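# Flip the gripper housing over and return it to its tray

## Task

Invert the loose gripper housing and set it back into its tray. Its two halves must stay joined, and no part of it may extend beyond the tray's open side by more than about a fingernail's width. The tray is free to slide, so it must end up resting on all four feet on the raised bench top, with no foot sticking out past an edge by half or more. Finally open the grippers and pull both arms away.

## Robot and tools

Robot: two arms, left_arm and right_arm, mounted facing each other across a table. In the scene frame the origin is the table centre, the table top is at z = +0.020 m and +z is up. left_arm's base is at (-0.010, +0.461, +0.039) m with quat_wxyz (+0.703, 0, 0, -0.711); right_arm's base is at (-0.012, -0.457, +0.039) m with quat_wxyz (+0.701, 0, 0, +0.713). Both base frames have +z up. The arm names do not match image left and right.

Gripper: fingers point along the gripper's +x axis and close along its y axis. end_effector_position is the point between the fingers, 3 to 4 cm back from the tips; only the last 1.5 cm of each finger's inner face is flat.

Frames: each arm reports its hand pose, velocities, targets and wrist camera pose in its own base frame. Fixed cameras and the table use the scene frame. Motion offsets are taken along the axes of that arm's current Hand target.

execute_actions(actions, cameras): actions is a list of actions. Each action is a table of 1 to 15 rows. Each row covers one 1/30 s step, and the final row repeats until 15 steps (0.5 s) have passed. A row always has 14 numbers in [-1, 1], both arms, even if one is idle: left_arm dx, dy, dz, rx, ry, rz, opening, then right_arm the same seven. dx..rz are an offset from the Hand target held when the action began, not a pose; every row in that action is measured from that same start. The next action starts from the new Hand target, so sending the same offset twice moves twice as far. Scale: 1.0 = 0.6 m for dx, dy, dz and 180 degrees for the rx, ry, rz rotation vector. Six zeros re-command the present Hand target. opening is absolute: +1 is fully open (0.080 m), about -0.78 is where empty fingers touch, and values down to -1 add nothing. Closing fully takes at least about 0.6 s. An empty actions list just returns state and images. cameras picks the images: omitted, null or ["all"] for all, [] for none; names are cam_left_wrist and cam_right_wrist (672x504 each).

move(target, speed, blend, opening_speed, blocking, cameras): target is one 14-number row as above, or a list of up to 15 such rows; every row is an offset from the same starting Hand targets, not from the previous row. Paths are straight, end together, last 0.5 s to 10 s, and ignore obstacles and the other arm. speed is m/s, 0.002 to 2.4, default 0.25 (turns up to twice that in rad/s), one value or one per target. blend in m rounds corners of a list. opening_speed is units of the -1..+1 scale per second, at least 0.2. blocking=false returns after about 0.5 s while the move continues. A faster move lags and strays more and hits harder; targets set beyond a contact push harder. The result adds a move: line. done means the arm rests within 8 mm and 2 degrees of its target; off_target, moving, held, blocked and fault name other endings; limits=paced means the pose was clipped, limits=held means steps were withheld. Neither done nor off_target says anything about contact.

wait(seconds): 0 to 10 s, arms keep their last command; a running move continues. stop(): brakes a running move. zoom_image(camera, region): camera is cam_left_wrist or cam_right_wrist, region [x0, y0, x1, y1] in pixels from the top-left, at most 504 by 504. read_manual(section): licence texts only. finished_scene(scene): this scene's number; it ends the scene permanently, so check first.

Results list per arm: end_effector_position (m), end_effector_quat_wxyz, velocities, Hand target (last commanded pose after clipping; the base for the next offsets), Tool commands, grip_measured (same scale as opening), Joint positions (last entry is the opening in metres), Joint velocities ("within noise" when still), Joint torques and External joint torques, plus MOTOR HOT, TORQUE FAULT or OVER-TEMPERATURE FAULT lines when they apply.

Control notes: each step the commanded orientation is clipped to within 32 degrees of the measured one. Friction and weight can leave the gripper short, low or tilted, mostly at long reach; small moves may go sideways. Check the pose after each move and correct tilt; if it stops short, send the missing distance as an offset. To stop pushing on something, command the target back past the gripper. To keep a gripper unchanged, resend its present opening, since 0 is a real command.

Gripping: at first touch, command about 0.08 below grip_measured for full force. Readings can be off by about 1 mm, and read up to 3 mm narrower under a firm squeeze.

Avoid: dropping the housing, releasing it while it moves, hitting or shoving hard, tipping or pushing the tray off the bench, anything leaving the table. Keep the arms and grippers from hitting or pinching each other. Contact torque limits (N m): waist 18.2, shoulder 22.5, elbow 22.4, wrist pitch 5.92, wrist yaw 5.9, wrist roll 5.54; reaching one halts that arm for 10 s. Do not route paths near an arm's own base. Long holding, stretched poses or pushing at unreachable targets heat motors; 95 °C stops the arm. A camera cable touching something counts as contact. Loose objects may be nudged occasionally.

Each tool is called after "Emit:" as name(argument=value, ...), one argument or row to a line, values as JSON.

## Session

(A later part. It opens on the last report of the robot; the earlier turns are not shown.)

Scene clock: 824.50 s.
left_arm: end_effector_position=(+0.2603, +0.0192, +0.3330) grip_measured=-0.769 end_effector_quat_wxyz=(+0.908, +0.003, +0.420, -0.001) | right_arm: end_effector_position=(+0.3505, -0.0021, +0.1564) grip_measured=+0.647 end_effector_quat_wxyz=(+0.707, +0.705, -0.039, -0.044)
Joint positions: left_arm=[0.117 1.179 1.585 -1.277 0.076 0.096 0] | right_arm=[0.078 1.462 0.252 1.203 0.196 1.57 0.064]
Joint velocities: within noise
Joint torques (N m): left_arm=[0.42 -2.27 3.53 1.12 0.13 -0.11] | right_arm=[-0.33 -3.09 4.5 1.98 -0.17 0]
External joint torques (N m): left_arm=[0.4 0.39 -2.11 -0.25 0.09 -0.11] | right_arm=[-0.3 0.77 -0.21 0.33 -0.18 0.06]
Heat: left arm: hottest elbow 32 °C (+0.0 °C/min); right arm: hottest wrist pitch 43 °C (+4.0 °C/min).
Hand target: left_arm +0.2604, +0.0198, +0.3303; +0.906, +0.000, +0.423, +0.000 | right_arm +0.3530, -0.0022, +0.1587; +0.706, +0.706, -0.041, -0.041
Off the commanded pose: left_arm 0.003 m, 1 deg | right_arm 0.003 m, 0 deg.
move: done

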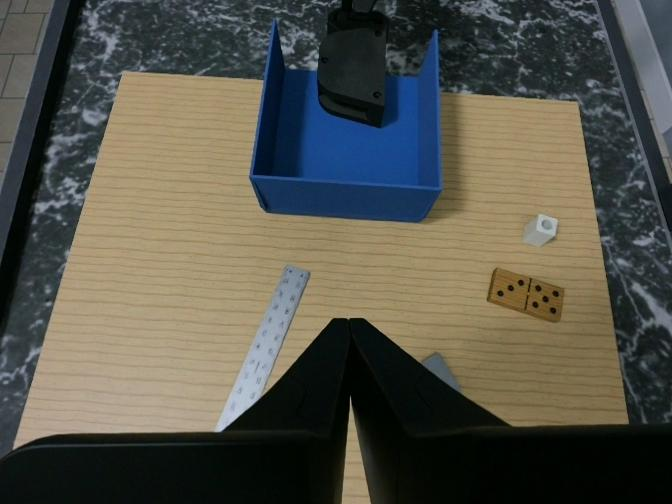

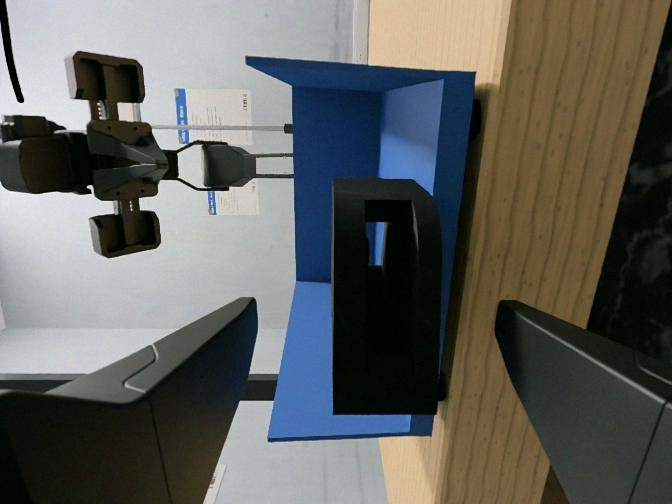

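Emit:
move(
  target=[
    [0,0,0,0,0,0,-0.8,0.012,0,0,0,0,0,0.65],
    [0,0,0,0,0,0,-0.8,0.012,0,0,0,0,0,-0.08],
  ],
  speed=0.05,
  opening_speed=0.5,
)

Emit:
zoom_image(
  camera="cam_right_wrist",
  region=[220, 150, 560, 470],
)

Emit:
zoom_image(
  camera="cam_left_wrist",
  region=[310, 0, 410, 75],
)

Scene clock: 887.40 s.
left_arm: end_effector_position=(+0.2603, +0.0192, +0.3330) grip_measured=-0.769 end_effector_quat_wxyz=(+0.908, +0.003, +0.420, -0.001) | right_arm: end_effector_position=(+0.3576, -0.0029, +0.1564) grip_measured=-0.076 end_effector_quat_wxyz=(+0.707, +0.705, -0.039, -0.044)
Joint positions: left_arm=[0.117 1.179 1.585 -1.277 0.076 0.096 0] | right_arm=[0.072 1.493 0.278 1.208 0.19 1.57 0.032]
Joint velocities: within noise
Joint torques (N m): left_arm=[0.42 -2.27 3.54 1.12 0.13 -0.11] | right_arm=[-0.33 -3.23 4.57 1.92 -0.15 0.02]
External joint torques (N m): left_arm=[0.42 0.5 -2.19 -0.27 0.09 -0.11] | right_arm=[-0.31 0.88 -0.11 0.26 -0.15 0.07]
Heat: left arm: hottest elbow 32 °C (+0.0 °C/min); right arm: hottest wrist pitch 42 °C (+0.0 °C/min).
Hand target: left_arm +0.2604, +0.0198, +0.3303; +0.906, +0.000, +0.423, +0.000 | right_arm +0.3601, -0.0031, +0.1585; +0.706, +0.706, -0.041, -0.041
Off the commanded pose: left_arm 0.003 m, 1 deg | right_arm 0.003 m, 0 deg.
move: done

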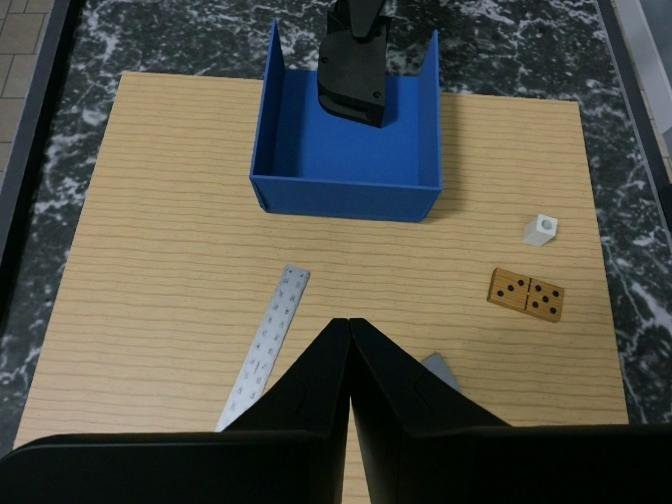

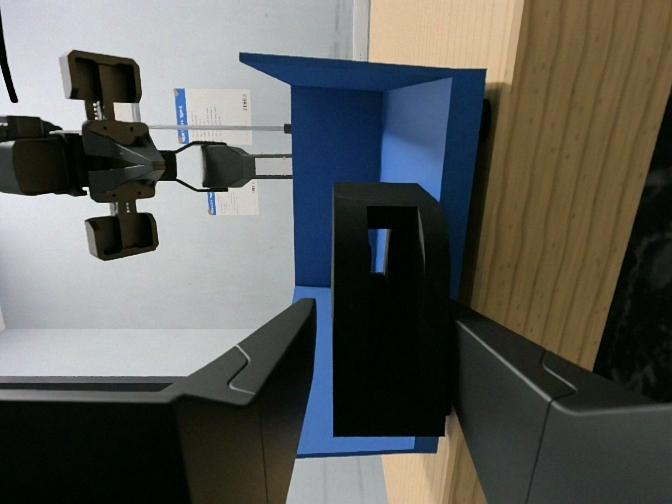

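Scaled by 1.482 from the camera's 672x504 image, which has a finer 960x720 frame.

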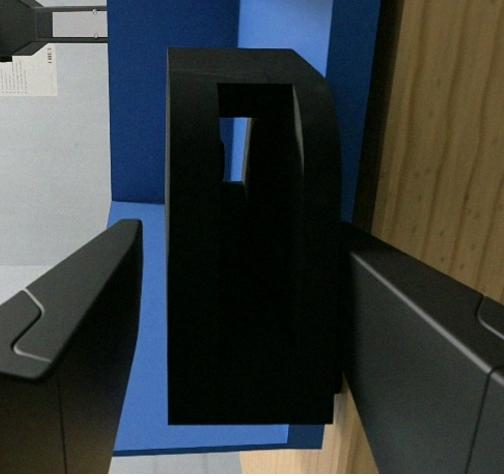

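Scaled by 5.040 from the camera's 672x504 image, which has a finer 960x720 frame.

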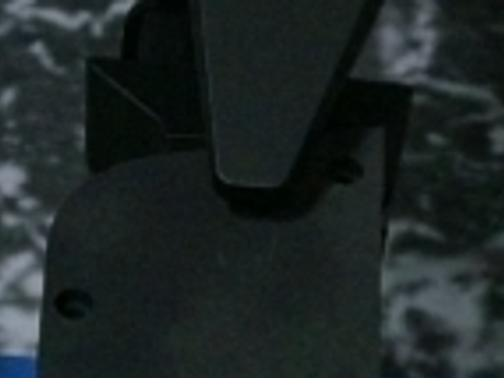

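Emit:
move(
  target=[
    [0,0,0,0,0,0,-0.8,0.002,-0.002,0,0,0,0,-0.08],
    [0,0,0,0,0,0,-0.8,0.002,-0.002,0,0,0,0,-0.26],
  ],
  speed=0.05,
  opening_speed=0.3,
)

Emit:
zoom_image(
  camera="cam_right_wrist",
  region=[220, 150, 560, 470],
)

Scene clock: 909.60 s.
left_arm: end_effector_position=(+0.2603, +0.0192, +0.3330) grip_measured=-0.769 end_effector_quat_wxyz=(+0.908, +0.003, +0.420, -0.001) | right_arm: end_effector_position=(+0.3592, -0.0030, +0.1562) grip_measured=-0.236 end_effector_quat_wxyz=(+0.706, +0.705, -0.041, -0.043)
Joint positions: left_arm=[0.117 1.179 1.585 -1.277 0.076 0.096 0] | right_arm=[0.07 1.505 0.282 1.22 0.189 1.57 0.024]
Joint velocities: within noise
Joint torques (N m): left_arm=[0.42 -2.29 3.54 1.12 0.13 -0.11] | right_arm=[-0.32 -3.31 4.38 1.8 -0.14 0.02]
External joint torques (N m): left_arm=[0.41 0.43 -2.18 -0.28 0.1 -0.11] | right_arm=[-0.32 0.8 -0.2 0.17 -0.14 0.07]
Heat: left arm: hottest elbow 32 °C (+0.0 °C/min); right arm: hottest wrist pitch 45 °C (+3.0 °C/min).
Hand target: left_arm +0.2604, +0.0198, +0.3303; +0.906, +0.000, +0.423, +0.000 | right_arm +0.3614, -0.0033, +0.1574; +0.706, +0.706, -0.041, -0.041
Off the commanded pose: left_arm 0.003 m, 1 deg | right_arm 0.002 m, 0 deg.
move: done

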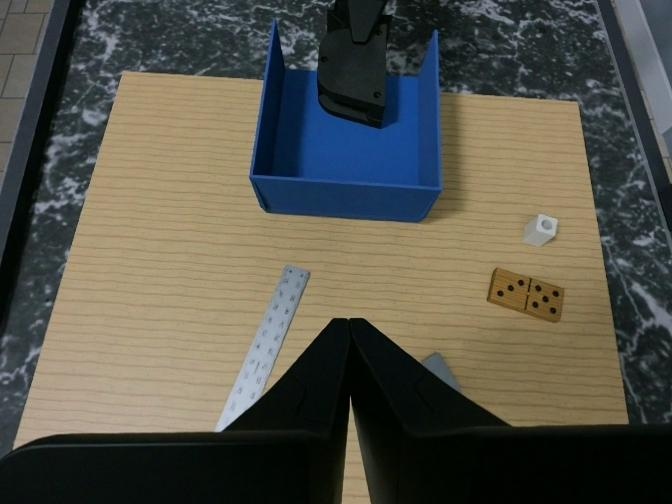

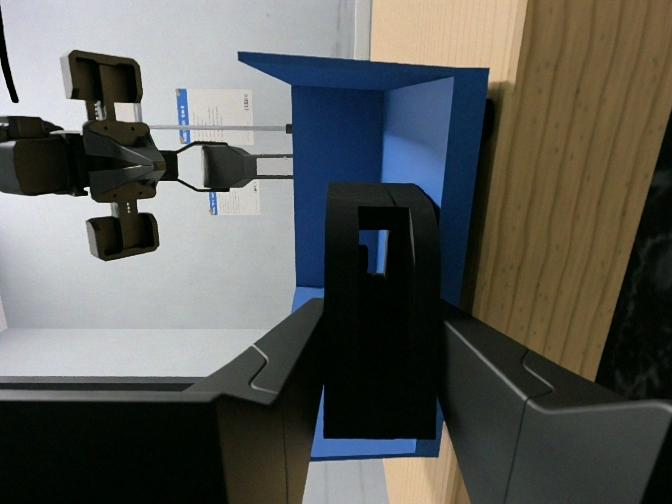

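Scaled by 1.482 from the camera's 672x504 image, which has a finer 960x720 frame.

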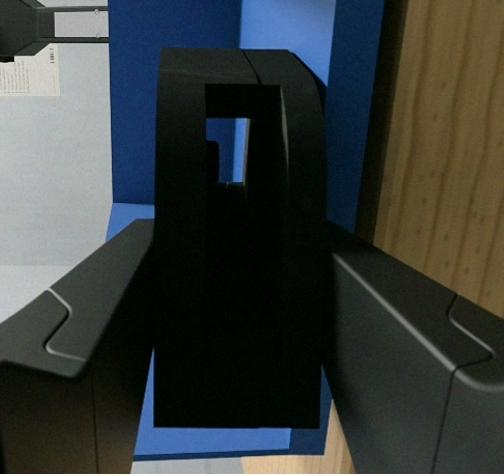

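Emit:
move(
  target=[
    [0,0,0,0,0,0,-0.8,0,0,0,0,0,0,-0.42],
    [0,0,0,0,0,0,-0.8,0,0.125,0,0,0,0,-0.42],
  ],
  speed=0.08,
  opening_speed=0.4,
)

Scene clock: 924.83 s.
left_arm: end_effector_position=(+0.2603, +0.0192, +0.3330) grip_measured=-0.769 end_effector_quat_wxyz=(+0.908, +0.003, +0.420, -0.001) | right_arm: end_effector_position=(+0.3610, -0.0029, +0.2231) grip_measured=-0.236 end_effector_quat_wxyz=(+0.707, +0.704, -0.034, -0.050)
Joint positions: left_arm=[0.117 1.179 1.585 -1.277 0.076 0.096 0] | right_arm=[0.07 1.195 0.454 0.718 0.189 1.57 0.024]
Joint velocities: within noise
Joint torques (N m): left_arm=[0.42 -2.28 3.54 1.12 0.13 -0.11] | right_arm=[-0.31 -4.77 6.27 1.63 -0.14 0.01]
External joint torques (N m): left_arm=[0.45 0.52 -2.2 -0.26 0.08 -0.11] | right_arm=[-0.29 -1.2 -0.03 -0.03 -0.15 0.06]
Heat: left arm: hottest elbow 32 °C (+0.0 °C/min); right arm: hottest wrist pitch 46 °C (+4.0 °C/min).
Hand target: left_arm +0.2604, +0.0198, +0.3303; +0.906, +0.000, +0.423, +0.000 | right_arm +0.3614, -0.0033, +0.2323; +0.706, +0.706, -0.041, -0.041
Off the commanded pose: left_arm 0.003 m, 1 deg | right_arm 0.009 m, 1 deg.
move: off_target (right_arm)

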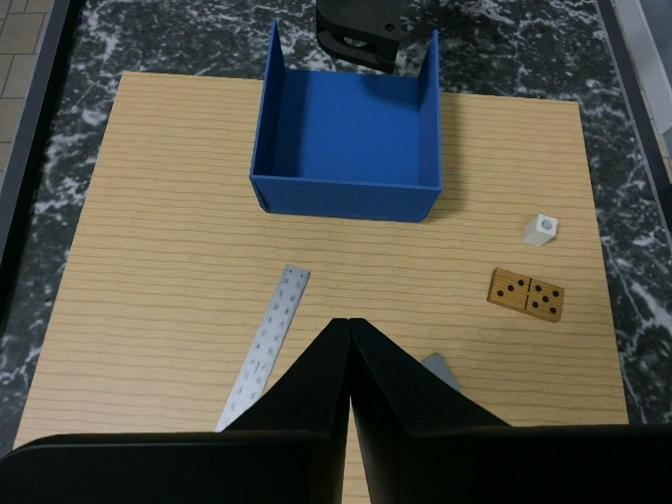

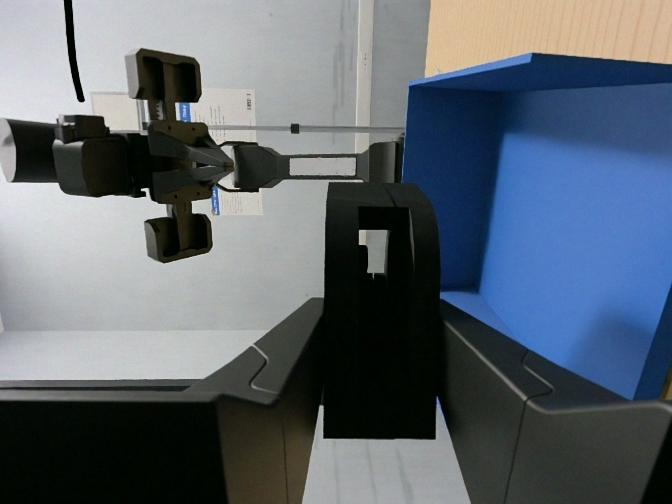

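Emit:
move(
  target=[
    [0,0,0,0,0,0,-0.8,0,0.02,0,-0.5,0,0,-0.42],
    [0,0,0,0,0,0,-0.8,0,0.02,0,-0.997,0,0,-0.42],
  ],
  speed=0.4,
)

Scene clock: 940.97 s.
left_arm: end_effector_position=(+0.2603, +0.0192, +0.3330) grip_measured=-0.769 end_effector_quat_wxyz=(+0.908, +0.003, +0.420, -0.001) | right_arm: end_effector_position=(+0.3613, -0.0028, +0.2342) grip_measured=-0.236 end_effector_quat_wxyz=(+0.709, -0.702, +0.050, -0.033)
Joint positions: left_arm=[0.117 1.179 1.585 -1.277 0.076 0.096 0] | right_arm=[0.07 1.166 0.49 0.652 0.189 -1.557 0.024]
Joint velocities: within noise
Joint torques (N m): left_arm=[0.42 -2.28 3.54 1.12 0.13 -0.11] | right_arm=[-0.29 -4.89 6.49 1.64 -0.14 -0.07]
External joint torques (N m): left_arm=[0.41 0.49 -2.22 -0.28 0.09 -0.11] | right_arm=[-0.28 -1.34 -0.02 -0.04 -0.14 -0.13]
Heat: left arm: hottest elbow 32 °C (+0.0 °C/min); right arm: hottest wrist pitch 46 °C (+4.0 °C/min).
Hand target: left_arm +0.2604, +0.0198, +0.3303; +0.906, +0.000, +0.423, +0.000 | right_arm +0.3613, -0.0033, +0.2443; +0.709, -0.703, +0.041, -0.042
Off the commanded pose: left_arm 0.003 m, 1 deg | right_arm 0.010 m, 1 deg.
move: off_target (right_arm)

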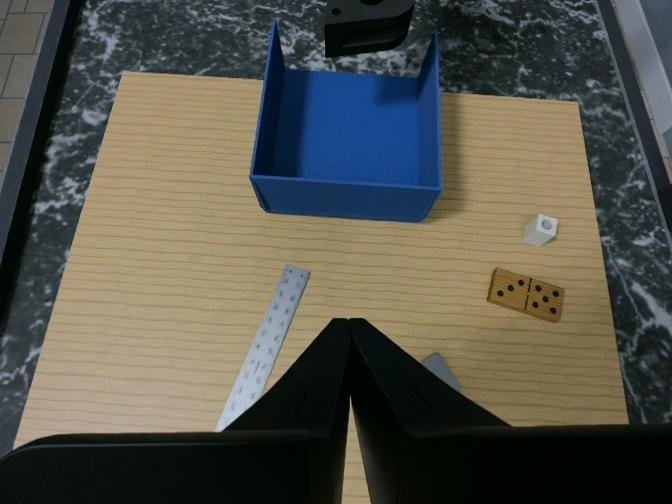

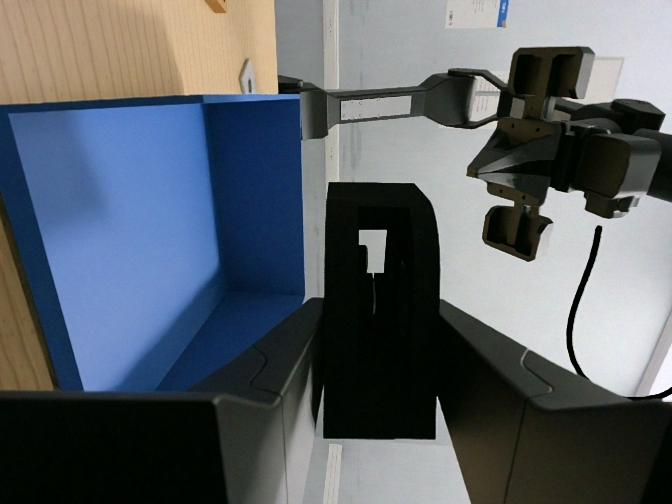

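Emit:
move(
  target=[
    [0,0,0,0,0,0,-0.8,0,0.105,0.0133,0,0,0,-0.42],
    [0,0,0,0,0,0,-0.8,0,0.1425,0.0133,0,0,0,-0.42],
  ],
  speed=[0.1,0.03],
)

Emit:
zoom_image(
  camera="cam_right_wrist",
  region=[120, 150, 460, 470],
)

Scene clock: 987.37 s.
left_arm: end_effector_position=(+0.2603, +0.0192, +0.3330) grip_measured=-0.769 end_effector_quat_wxyz=(+0.908, +0.003, +0.420, -0.001) | right_arm: end_effector_position=(+0.3629, +0.0052, +0.1614) grip_measured=-0.236 end_effector_quat_wxyz=(+0.711, -0.701, +0.038, -0.043)
Joint positions: left_arm=[0.117 1.179 1.585 -1.277 0.076 0.096 0] | right_arm=[0.104 1.503 0.303 1.205 0.219 -1.558 0.024]
Joint velocities: within noise
Joint torques (N m): left_arm=[0.42 -2.28 3.54 1.12 0.13 -0.12] | right_arm=[0.43 -3.38 3.3 1.99 0.18 -0.05]
External joint torques (N m): left_arm=[0.43 0.44 -2.19 -0.28 0.08 -0.12] | right_arm=[0.43 0.81 -1.36 0.36 0.18 -0.1]
Heat: left arm: hottest elbow 32 °C (+0.0 °C/min); right arm: hottest wrist pitch 48 °C (+2.0 °C/min).
Hand target: left_arm +0.2604, +0.0198, +0.3303; +0.906, +0.000, +0.423, +0.000 | right_arm +0.3623, +0.0055, +0.1590; +0.709, -0.703, +0.041, -0.042
Off the commanded pose: left_arm 0.003 m, 1 deg | right_arm 0.003 m, 0 deg.
move: done

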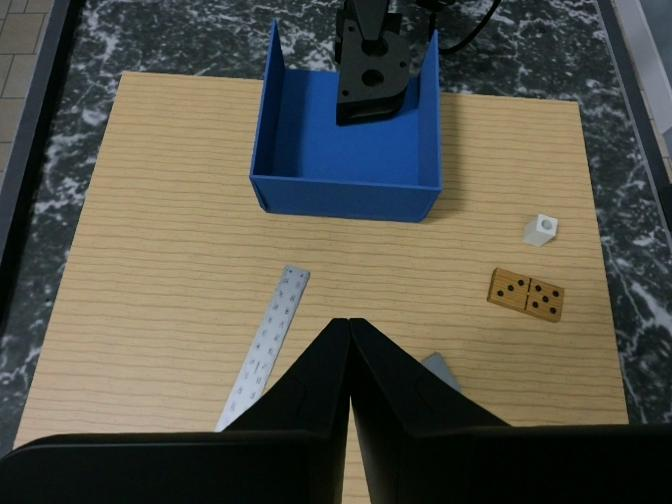

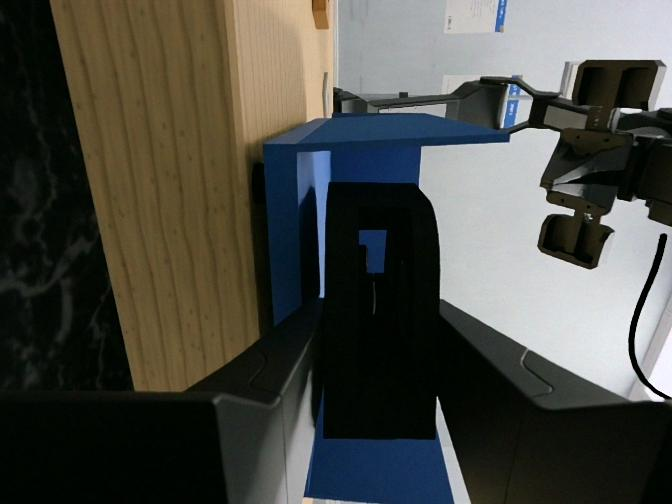

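Scaled by 1.482 from the camera's 672x504 image, which has a finer 960x720 frame.

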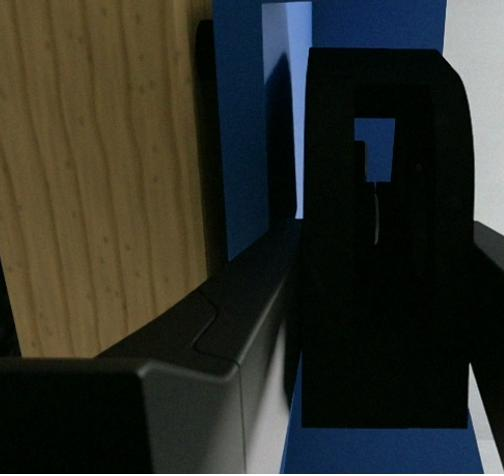

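Emit:
move(
  target=[
    [0,0,0,0,0,0,-0.8,-0.008,0,0,0,0,0,-0.42],
    [0,0,0,0,0,0,-0.8,-0.008,0.0075,0,0,0,0,-0.42],
  ],
  speed=0.03,
)

Emit:
zoom_image(
  camera="cam_right_wrist",
  region=[120, 150, 460, 470],
)

Emit:
zoom_image(
  camera="cam_left_wrist",
  region=[260, 0, 460, 150],
)

Scene clock: 1001.33 s.
left_arm: end_effector_position=(+0.2603, +0.0192, +0.3330) grip_measured=-0.769 end_effector_quat_wxyz=(+0.908, +0.003, +0.420, -0.001) | right_arm: end_effector_position=(+0.3583, +0.0058, +0.1571) grip_measured=-0.236 end_effector_quat_wxyz=(+0.711, -0.701, +0.038, -0.043)
Joint positions: left_arm=[0.117 1.179 1.585 -1.277 0.076 0.096 0] | right_arm=[0.11 1.512 0.279 1.238 0.224 -1.558 0.024]
Joint velocities: within noise
Joint torques (N m): left_arm=[0.43 -2.28 3.54 1.12 0.13 -0.11] | right_arm=[0.37 -3.34 3.18 1.97 0.19 -0.03]
External joint torques (N m): left_arm=[0.41 0.44 -2.15 -0.26 0.09 -0.11] | right_arm=[0.35 0.76 -1.38 0.34 0.2 -0.08]
Heat: left arm: hottest elbow 32 °C (+0.0 °C/min); right arm: hottest wrist pitch 46 °C (+0.0 °C/min).
Hand target: left_arm +0.2604, +0.0198, +0.3303; +0.906, +0.000, +0.423, +0.000 | right_arm +0.3576, +0.0062, +0.1544; +0.709, -0.703, +0.041, -0.041
Off the commanded pose: left_arm 0.003 m, 1 deg | right_arm 0.003 m, 0 deg.
move: done

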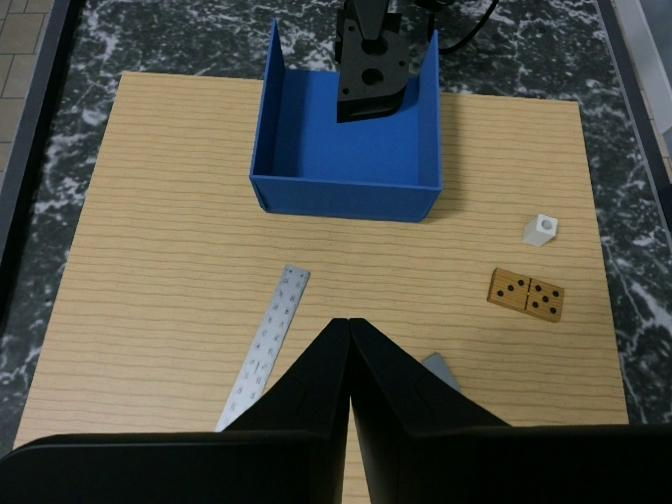

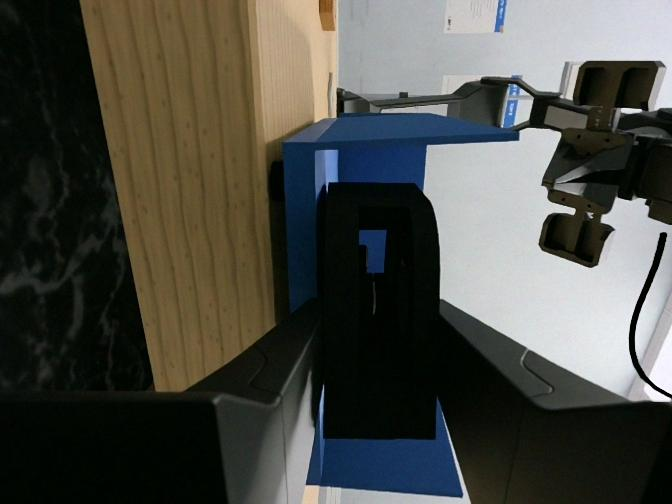

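Scaled by 1.482 from the camera's 672x504 image, which has a finer 960x720 frame.

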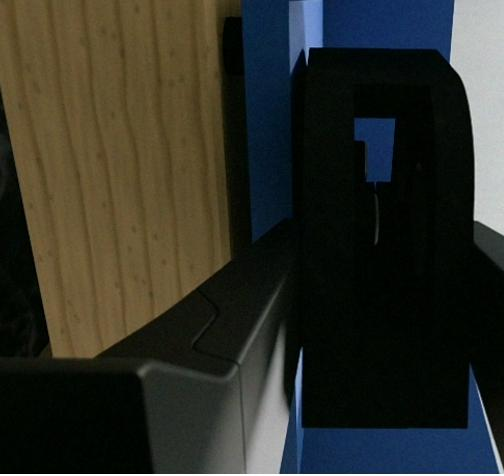

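Scaled by 2.520 from the camera's 672x504 image, which has a finer 960x720 frame.

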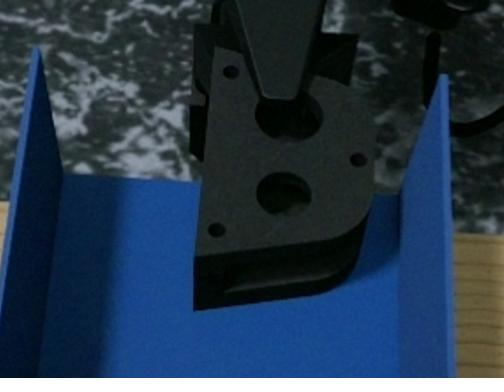

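Emit:
move(
  target=[
    [0,0,0,0,0,0,-0.8,0,0.0025,0,0,0,0,-0.42],
    [0,0,0,0,0,0,-0.8,0,0.0025,0,0,0,0,-0.2],
  ],
  speed=0.02,
  opening_speed=0.2,
)

Emit:
zoom_image(
  camera="cam_right_wrist",
  region=[120, 150, 460, 470],
)

Emit:
zoom_image(
  camera="cam_left_wrist",
  region=[260, 0, 460, 150],
)

Scene clock: 1014.07 s.
left_arm: end_effector_position=(+0.2603, +0.0192, +0.3330) grip_measured=-0.769 end_effector_quat_wxyz=(+0.908, +0.003, +0.420, -0.001) | right_arm: end_effector_position=(+0.3585, +0.0058, +0.1564) grip_measured=-0.201 end_effector_quat_wxyz=(+0.711, -0.701, +0.037, -0.044)
Joint positions: left_arm=[0.117 1.179 1.585 -1.277 0.076 0.096 0] | right_arm=[0.11 1.521 0.278 1.252 0.224 -1.558 0.026]
Joint velocities: within noise
Joint torques (N m): left_arm=[0.42 -2.28 3.54 1.13 0.12 -0.11] | right_arm=[0.41 -3.29 3.07 1.88 0.17 -0.04]
External joint torques (N m): left_arm=[0.4 0.58 -2.22 -0.26 0.09 -0.11] | right_arm=[0.45 0.88 -1.45 0.22 0.16 -0.1]
Heat: left arm: hottest elbow 32 °C (+0.0 °C/min); right arm: hottest wrist pitch 49 °C (+2.0 °C/min).
Hand target: left_arm +0.2604, +0.0198, +0.3303; +0.906, +0.000, +0.423, +0.000 | right_arm +0.3576, +0.0062, +0.1530; +0.709, -0.703, +0.041, -0.041
Off the commanded pose: left_arm 0.003 m, 1 deg | right_arm 0.004 m, 1 deg.
move: done

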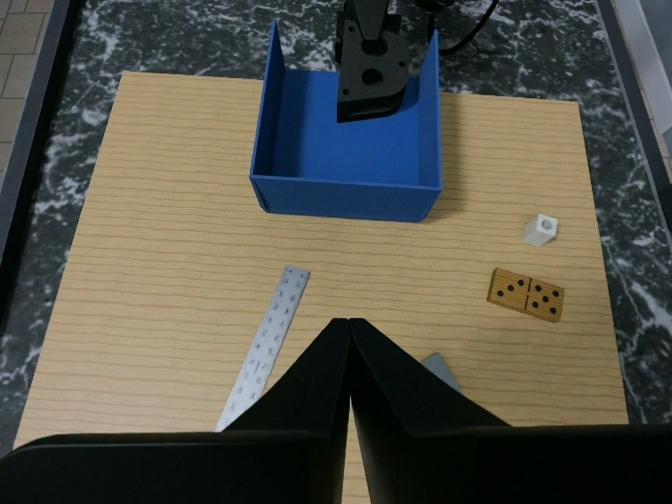

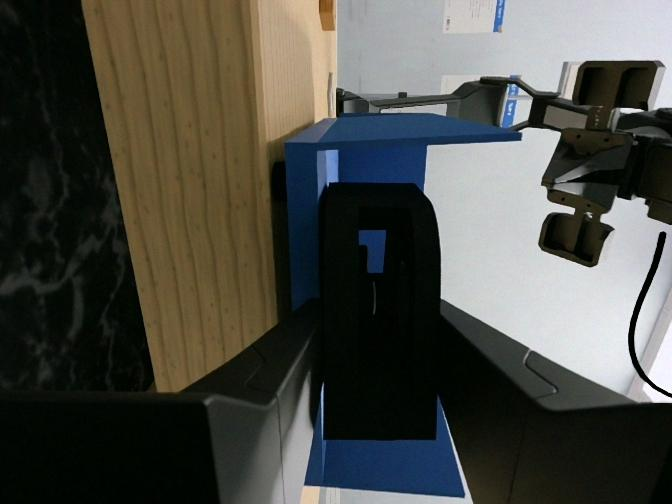

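Scaled by 1.482 from the camera's 672x504 image, which has a finer 960x720 frame.

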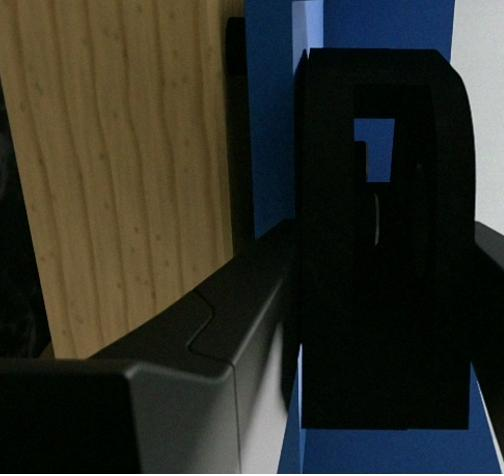

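Scaled by 2.520 from the camera's 672x504 image, which has a finer 960x720 frame.

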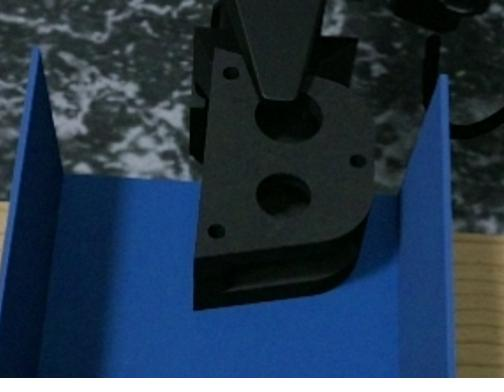

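Emit:
move(
  target=[0,0,0,0,0,0,-0.8,0,0,0,0,0,0,0.45],
  speed=0.05,
  opening_speed=0.4,
)

Emit:
zoom_image(
  camera="cam_right_wrist",
  region=[120, 150, 460, 470],
)

Emit:
zoom_image(
  camera="cam_left_wrist",
  region=[260, 0, 460, 150],
)

Scene clock: 1023.37 s.
left_arm: end_effector_position=(+0.2603, +0.0192, +0.3330) grip_measured=-0.769 end_effector_quat_wxyz=(+0.908, +0.003, +0.420, -0.001) | right_arm: end_effector_position=(+0.3583, +0.0058, +0.1560) grip_measured=+0.447 end_effector_quat_wxyz=(+0.711, -0.701, +0.037, -0.043)
Joint positions: left_arm=[0.117 1.179 1.585 -1.277 0.076 0.096 0] | right_arm=[0.11 1.522 0.277 1.252 0.224 -1.558 0.055]
Joint velocities: within noise
Joint torques (N m): left_arm=[0.41 -2.28 3.54 1.12 0.13 -0.11] | right_arm=[0.38 -3.37 3.09 1.88 0.18 -0.05]
External joint torques (N m): left_arm=[0.4 0.46 -2.2 -0.29 0.09 -0.12] | right_arm=[0.38 0.76 -1.42 0.24 0.18 -0.1]
Heat: left arm: hottest elbow 32 °C (+0.0 °C/min); right arm: hottest wrist pitch 48 °C (+1.0 °C/min).
Hand target: left_arm +0.2604, +0.0198, +0.3303; +0.906, +0.000, +0.423, +0.000 | right_arm +0.3576, +0.0062, +0.1529; +0.709, -0.703, +0.041, -0.041
Off the commanded pose: left_arm 0.003 m, 1 deg | right_arm 0.003 m, 0 deg.
move: done

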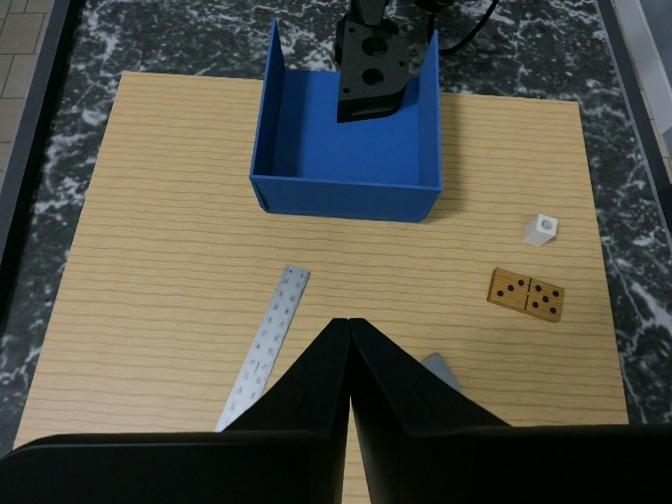

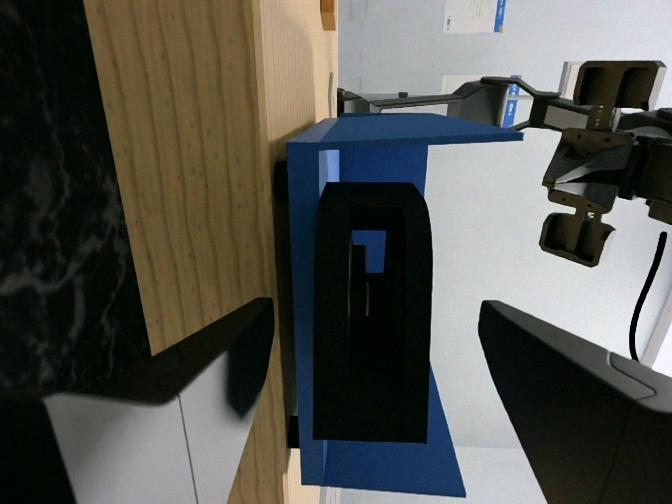

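Scaled by 1.482 from the camera's 672x504 image, which has a finer 960x720 frame.

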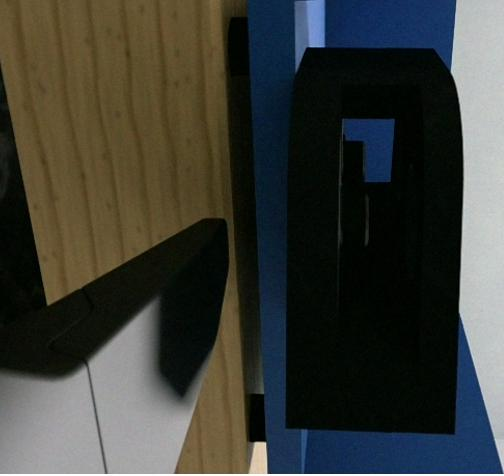

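Scaled by 2.520 from the camera's 672x504 image, which has a finer 960x720 frame.

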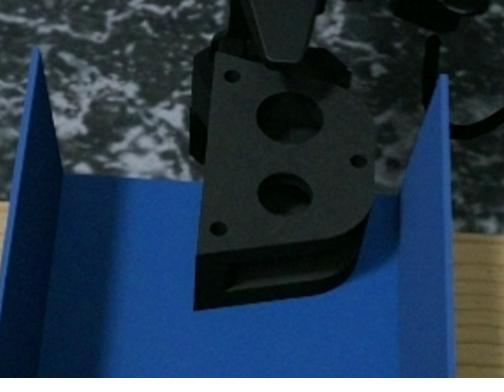

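Emit:
move(
  target=[
    [0,0,0,0,0,0,-0.8,0,0,0,0,0,0,0.45],
    [0,0,0,0,0,0,-0.8,0,0,0,0,0,0,-0.42],
    [0,0,0,0,0,0,-0.8,0,-0.02,0,0,0,0,-0.42],
    [0,0,0,0,0,0,-0.8,0,-0.02,-0.03,0,0,0,-0.42],
    [0,0,0,0,0,0,-0.8,0,0,-0.03,0,0,0,-0.42],
  ],
  speed=[0.05,0.05,0.06,0.06,0.03],
  opening_speed=0.5,
)

Emit:
zoom_image(
  camera="cam_left_wrist",
  region=[260, 0, 460, 150],
)

Scene clock: 1050.13 s.
left_arm: end_effector_position=(+0.2603, +0.0192, +0.3330) grip_measured=-0.769 end_effector_quat_wxyz=(+0.908, +0.003, +0.420, -0.001) | right_arm: end_effector_position=(+0.3561, -0.0114, +0.1560) grip_measured=-0.241 end_effector_quat_wxyz=(+0.710, -0.701, +0.039, -0.045)
Joint positions: left_arm=[0.117 1.179 1.585 -1.277 0.076 0.095 0] | right_arm=[0.031 1.508 0.265 1.251 0.15 -1.559 0.024]
Joint velocities: within noise
Joint torques (N m): left_arm=[0.42 -2.27 3.54 1.13 0.13 -0.11] | right_arm=[-0.33 -3.23 3.04 1.94 -0.15 -0.02]
External joint torques (N m): left_arm=[0.41 0.51 -2.17 -0.24 0.08 -0.11] | right_arm=[-0.32 0.85 -1.49 0.28 -0.15 -0.07]
Heat: left arm: hottest elbow 31 °C (-1.0 °C/min); right arm: hottest wrist pitch 47 °C (+0.0 °C/min).
Hand target: left_arm +0.2604, +0.0198, +0.3303; +0.906, +0.000, +0.423, +0.000 | right_arm +0.3555, -0.0117, +0.1528; +0.709, -0.703, +0.041, -0.041
Off the commanded pose: left_arm 0.003 m, 0 deg | right_arm 0.003 m, 0 deg.
move: done

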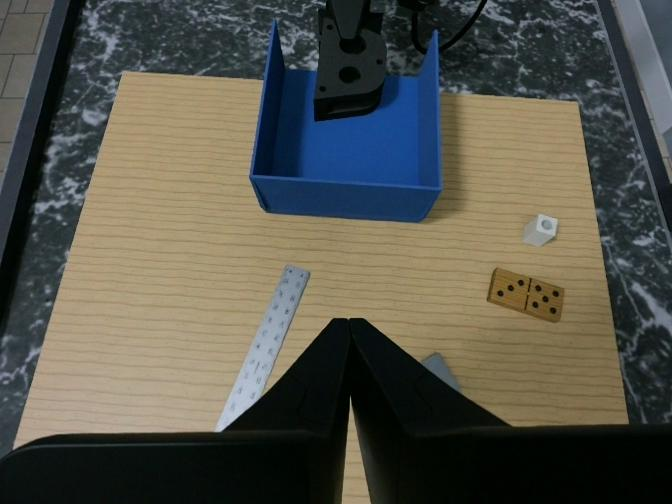

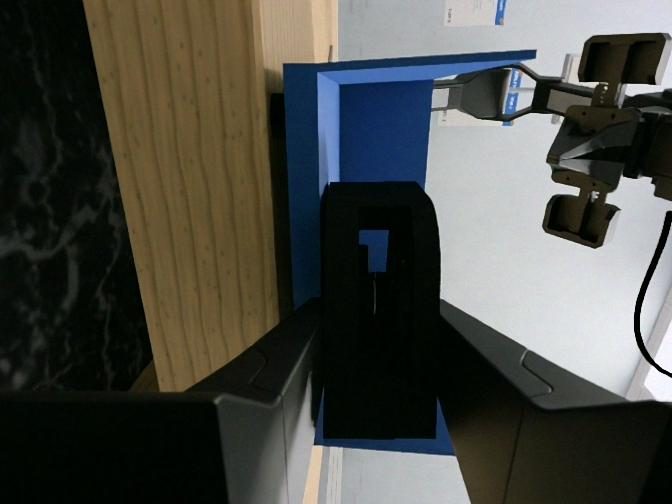

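Scaled by 2.520 from the camera's 672x504 image, which has a finer 960x720 frame.

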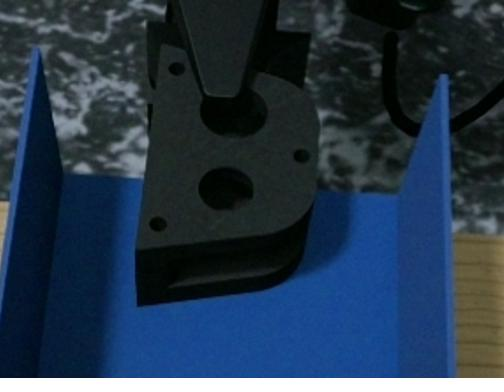

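Emit:
move(
  target=[
    [0,0,0,0,0,0,-0.8,0,0,0,0,0,0,-0.42],
    [0,0,0,0,0,0,-0.8,0,0,0,0,0,0,0.45],
    [0,0,0,0,0,0,-0.8,-0.0833,0,0,0,0,0,0.45],
    [0,0,0,0,0,0,-0.8,-0.0833,-0.17,0,0,0,0,0.45],
    [0,0,0,0,0,0,-0.8,-0.013,-0.1853,0.009,0.448,0.2617,0.2566,0.6],
    [0,0,0,0,0,0,-0.8,0.0368,-0.0987,0.0085,0.448,0.2617,0.2566,0.65],
  ],
  speed=[0.05,0.05,0.1,0.25,0.5,0.1],
  opening_speed=0.5,
)

Scene clock: 1091.03 s.
left_arm: end_effector_position=(+0.2603, +0.0192, +0.3330) grip_measured=-0.769 end_effector_quat_wxyz=(+0.908, +0.003, +0.420, -0.001) | right_arm: end_effector_position=(+0.3772, -0.0095, +0.2162) grip_measured=+0.647 end_effector_quat_wxyz=(+0.867, +0.030, +0.495, -0.055)
Joint positions: left_arm=[0.117 1.179 1.585 -1.277 0.076 0.095 0] | right_arm=[0.001 1.561 1.467 -0.946 0.066 0.107 0.064]
Joint velocities: within noise
Joint torques (N m): left_arm=[0.42 -2.28 3.54 1.13 0.13 -0.11] | right_arm=[-0.32 -5.51 4.57 1.34 -0.15 -0.07]
External joint torques (N m): left_arm=[0.44 0.44 -2.16 -0.27 0.08 -0.11] | right_arm=[-0.33 0.76 -1.76 0.21 -0.19 -0.07]
Heat: left arm: hottest elbow 31 °C (-1.0 °C/min); right arm: hottest wrist pitch 46 °C (-2.0 °C/min).
Hand target: left_arm +0.2604, +0.0198, +0.3303; +0.906, +0.000, +0.423, +0.000 | right_arm +0.3780, -0.0098, +0.2121; +0.865, +0.031, +0.498, -0.053
Off the commanded pose: left_arm 0.003 m, 1 deg | right_arm 0.004 m, 1 deg.
move: done

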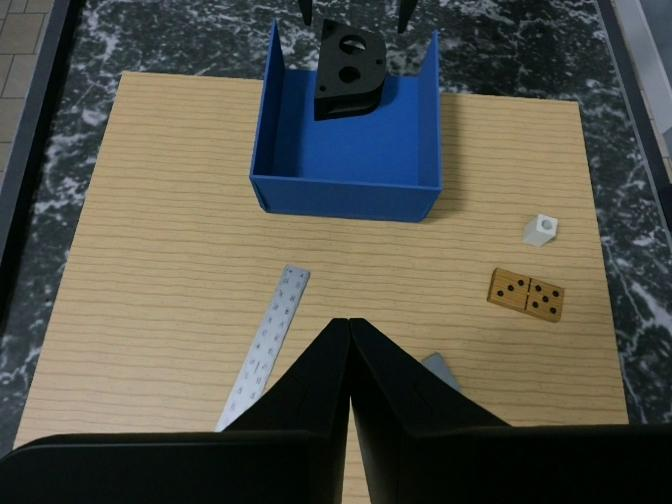

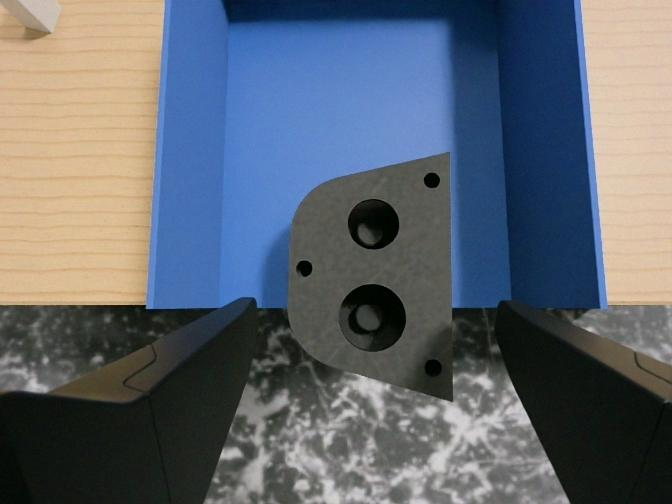

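Emit:
move(
  target=[
    [0,0,0,0,0,0,-0.8,0.0608,0.0013,-0.0063,0,0,0,0.65],
    [0,0,0,0,0,0,-0.8,0.0608,0.0013,-0.0063,0,0,0,0.2],
    [0,0,0,0,0,0,-0.8,0.0319,0.0013,0.0104,0,0,0,0.2],
  ],
  speed=[0.08,0.05,0.06],
  opening_speed=0.5,
)

Scene clock: 1122.37 s.
left_arm: end_effector_position=(+0.2603, +0.0192, +0.3330) grip_measured=-0.769 end_effector_quat_wxyz=(+0.908, +0.003, +0.420, -0.001) | right_arm: end_effector_position=(+0.3901, -0.0105, +0.1975) grip_measured=+0.318 end_effector_quat_wxyz=(+0.864, +0.030, +0.499, -0.055)
Joint positions: left_arm=[0.117 1.179 1.585 -1.277 0.076 0.095 0] | right_arm=[-0.002 1.611 1.447 -0.888 0.064 0.105 0.049]
Joint velocities: within noise
Joint torques (N m): left_arm=[0.42 -2.27 3.54 1.12 0.13 -0.11] | right_arm=[-0.34 -5.71 6.39 0.98 -0.14 -0.09]
External joint torques (N m): left_arm=[0.42 0.5 -2.18 -0.26 0.09 -0.11] | right_arm=[-0.3 0.91 0.06 -0.13 -0.18 -0.09]
Heat: left arm: hottest elbow 31 °C (+0.0 °C/min); right arm: hottest wrist pitch 43 °C (-4.0 °C/min).
Hand target: left_arm +0.2604, +0.0198, +0.3303; +0.906, +0.000, +0.423, +0.000 | right_arm +0.3930, -0.0109, +0.1986; +0.865, +0.031, +0.498, -0.053
Off the commanded pose: left_arm 0.003 m, 1 deg | right_arm 0.003 m, 0 deg.
move: done

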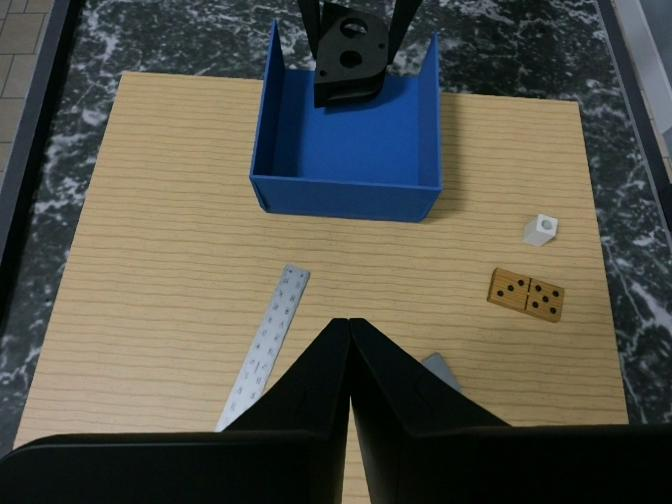

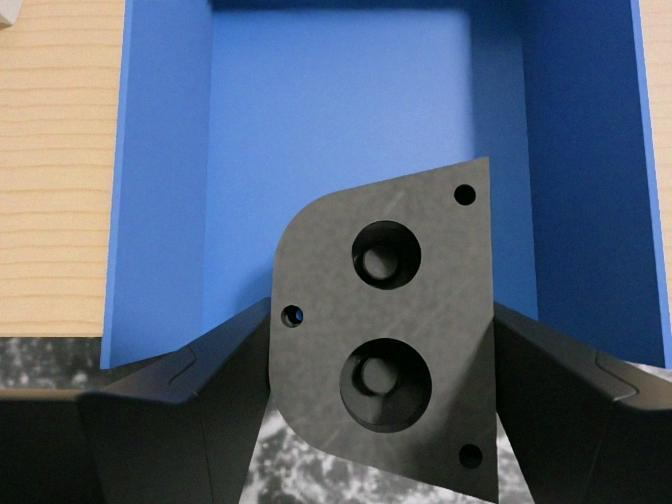

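Emit:
move(
  target=[
    [0,0,0,0,0,0,-0.8,0.036,0.0005,0.0755,0,0,0,0.2],
    [0,0,0,0,0,0,-0.8,0.07,0.0005,0.056,0,0,0,0.2],
  ],
  speed=[0.08,0.035],
)

Emit:
zoom_image(
  camera="cam_left_wrist",
  region=[240, 10, 460, 220],
)

Scene clock: 1136.30 s.
left_arm: end_effector_position=(+0.2603, +0.0192, +0.3330) grip_measured=-0.769 end_effector_quat_wxyz=(+0.908, +0.003, +0.420, -0.001) | right_arm: end_effector_position=(+0.4435, -0.0162, +0.1851) grip_measured=+0.318 end_effector_quat_wxyz=(+0.868, +0.030, +0.493, -0.055)
Joint positions: left_arm=[0.117 1.179 1.585 -1.277 0.076 0.095 0] | right_arm=[-0.017 1.802 1.61 -0.842 0.057 0.091 0.049]
Joint velocities: within noise
Joint torques (N m): left_arm=[0.42 -2.28 3.54 1.12 0.13 -0.11] | right_arm=[-0.29 -7.49 4.11 1.25 -0.15 -0.08]
External joint torques (N m): left_arm=[0.41 0.52 -2.2 -0.26 0.09 -0.11] | right_arm=[-0.21 0.64 -2.29 0.12 -0.19 -0.08]
Heat: left arm: hottest elbow 31 °C (+0.0 °C/min); right arm: hottest wrist pitch 42 °C (-5.1 °C/min).
Hand target: left_arm +0.2604, +0.0198, +0.3303; +0.906, +0.000, +0.423, +0.000 | right_arm +0.4427, -0.0167, +0.1792; +0.865, +0.031, +0.498, -0.053
Off the commanded pose: left_arm 0.003 m, 1 deg | right_arm 0.006 m, 1 deg.
move: done

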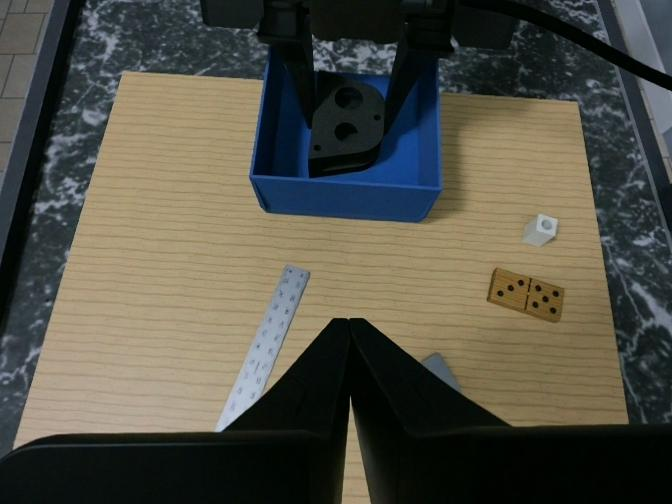

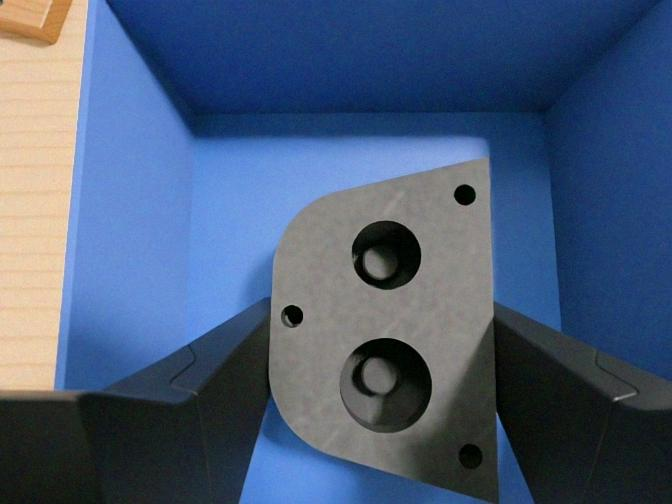

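Scaled by 2.291 from the camera's 672x504 image, which has a finer 960x720 frame.

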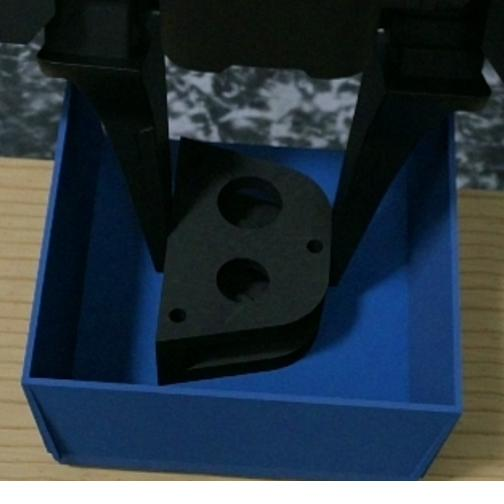

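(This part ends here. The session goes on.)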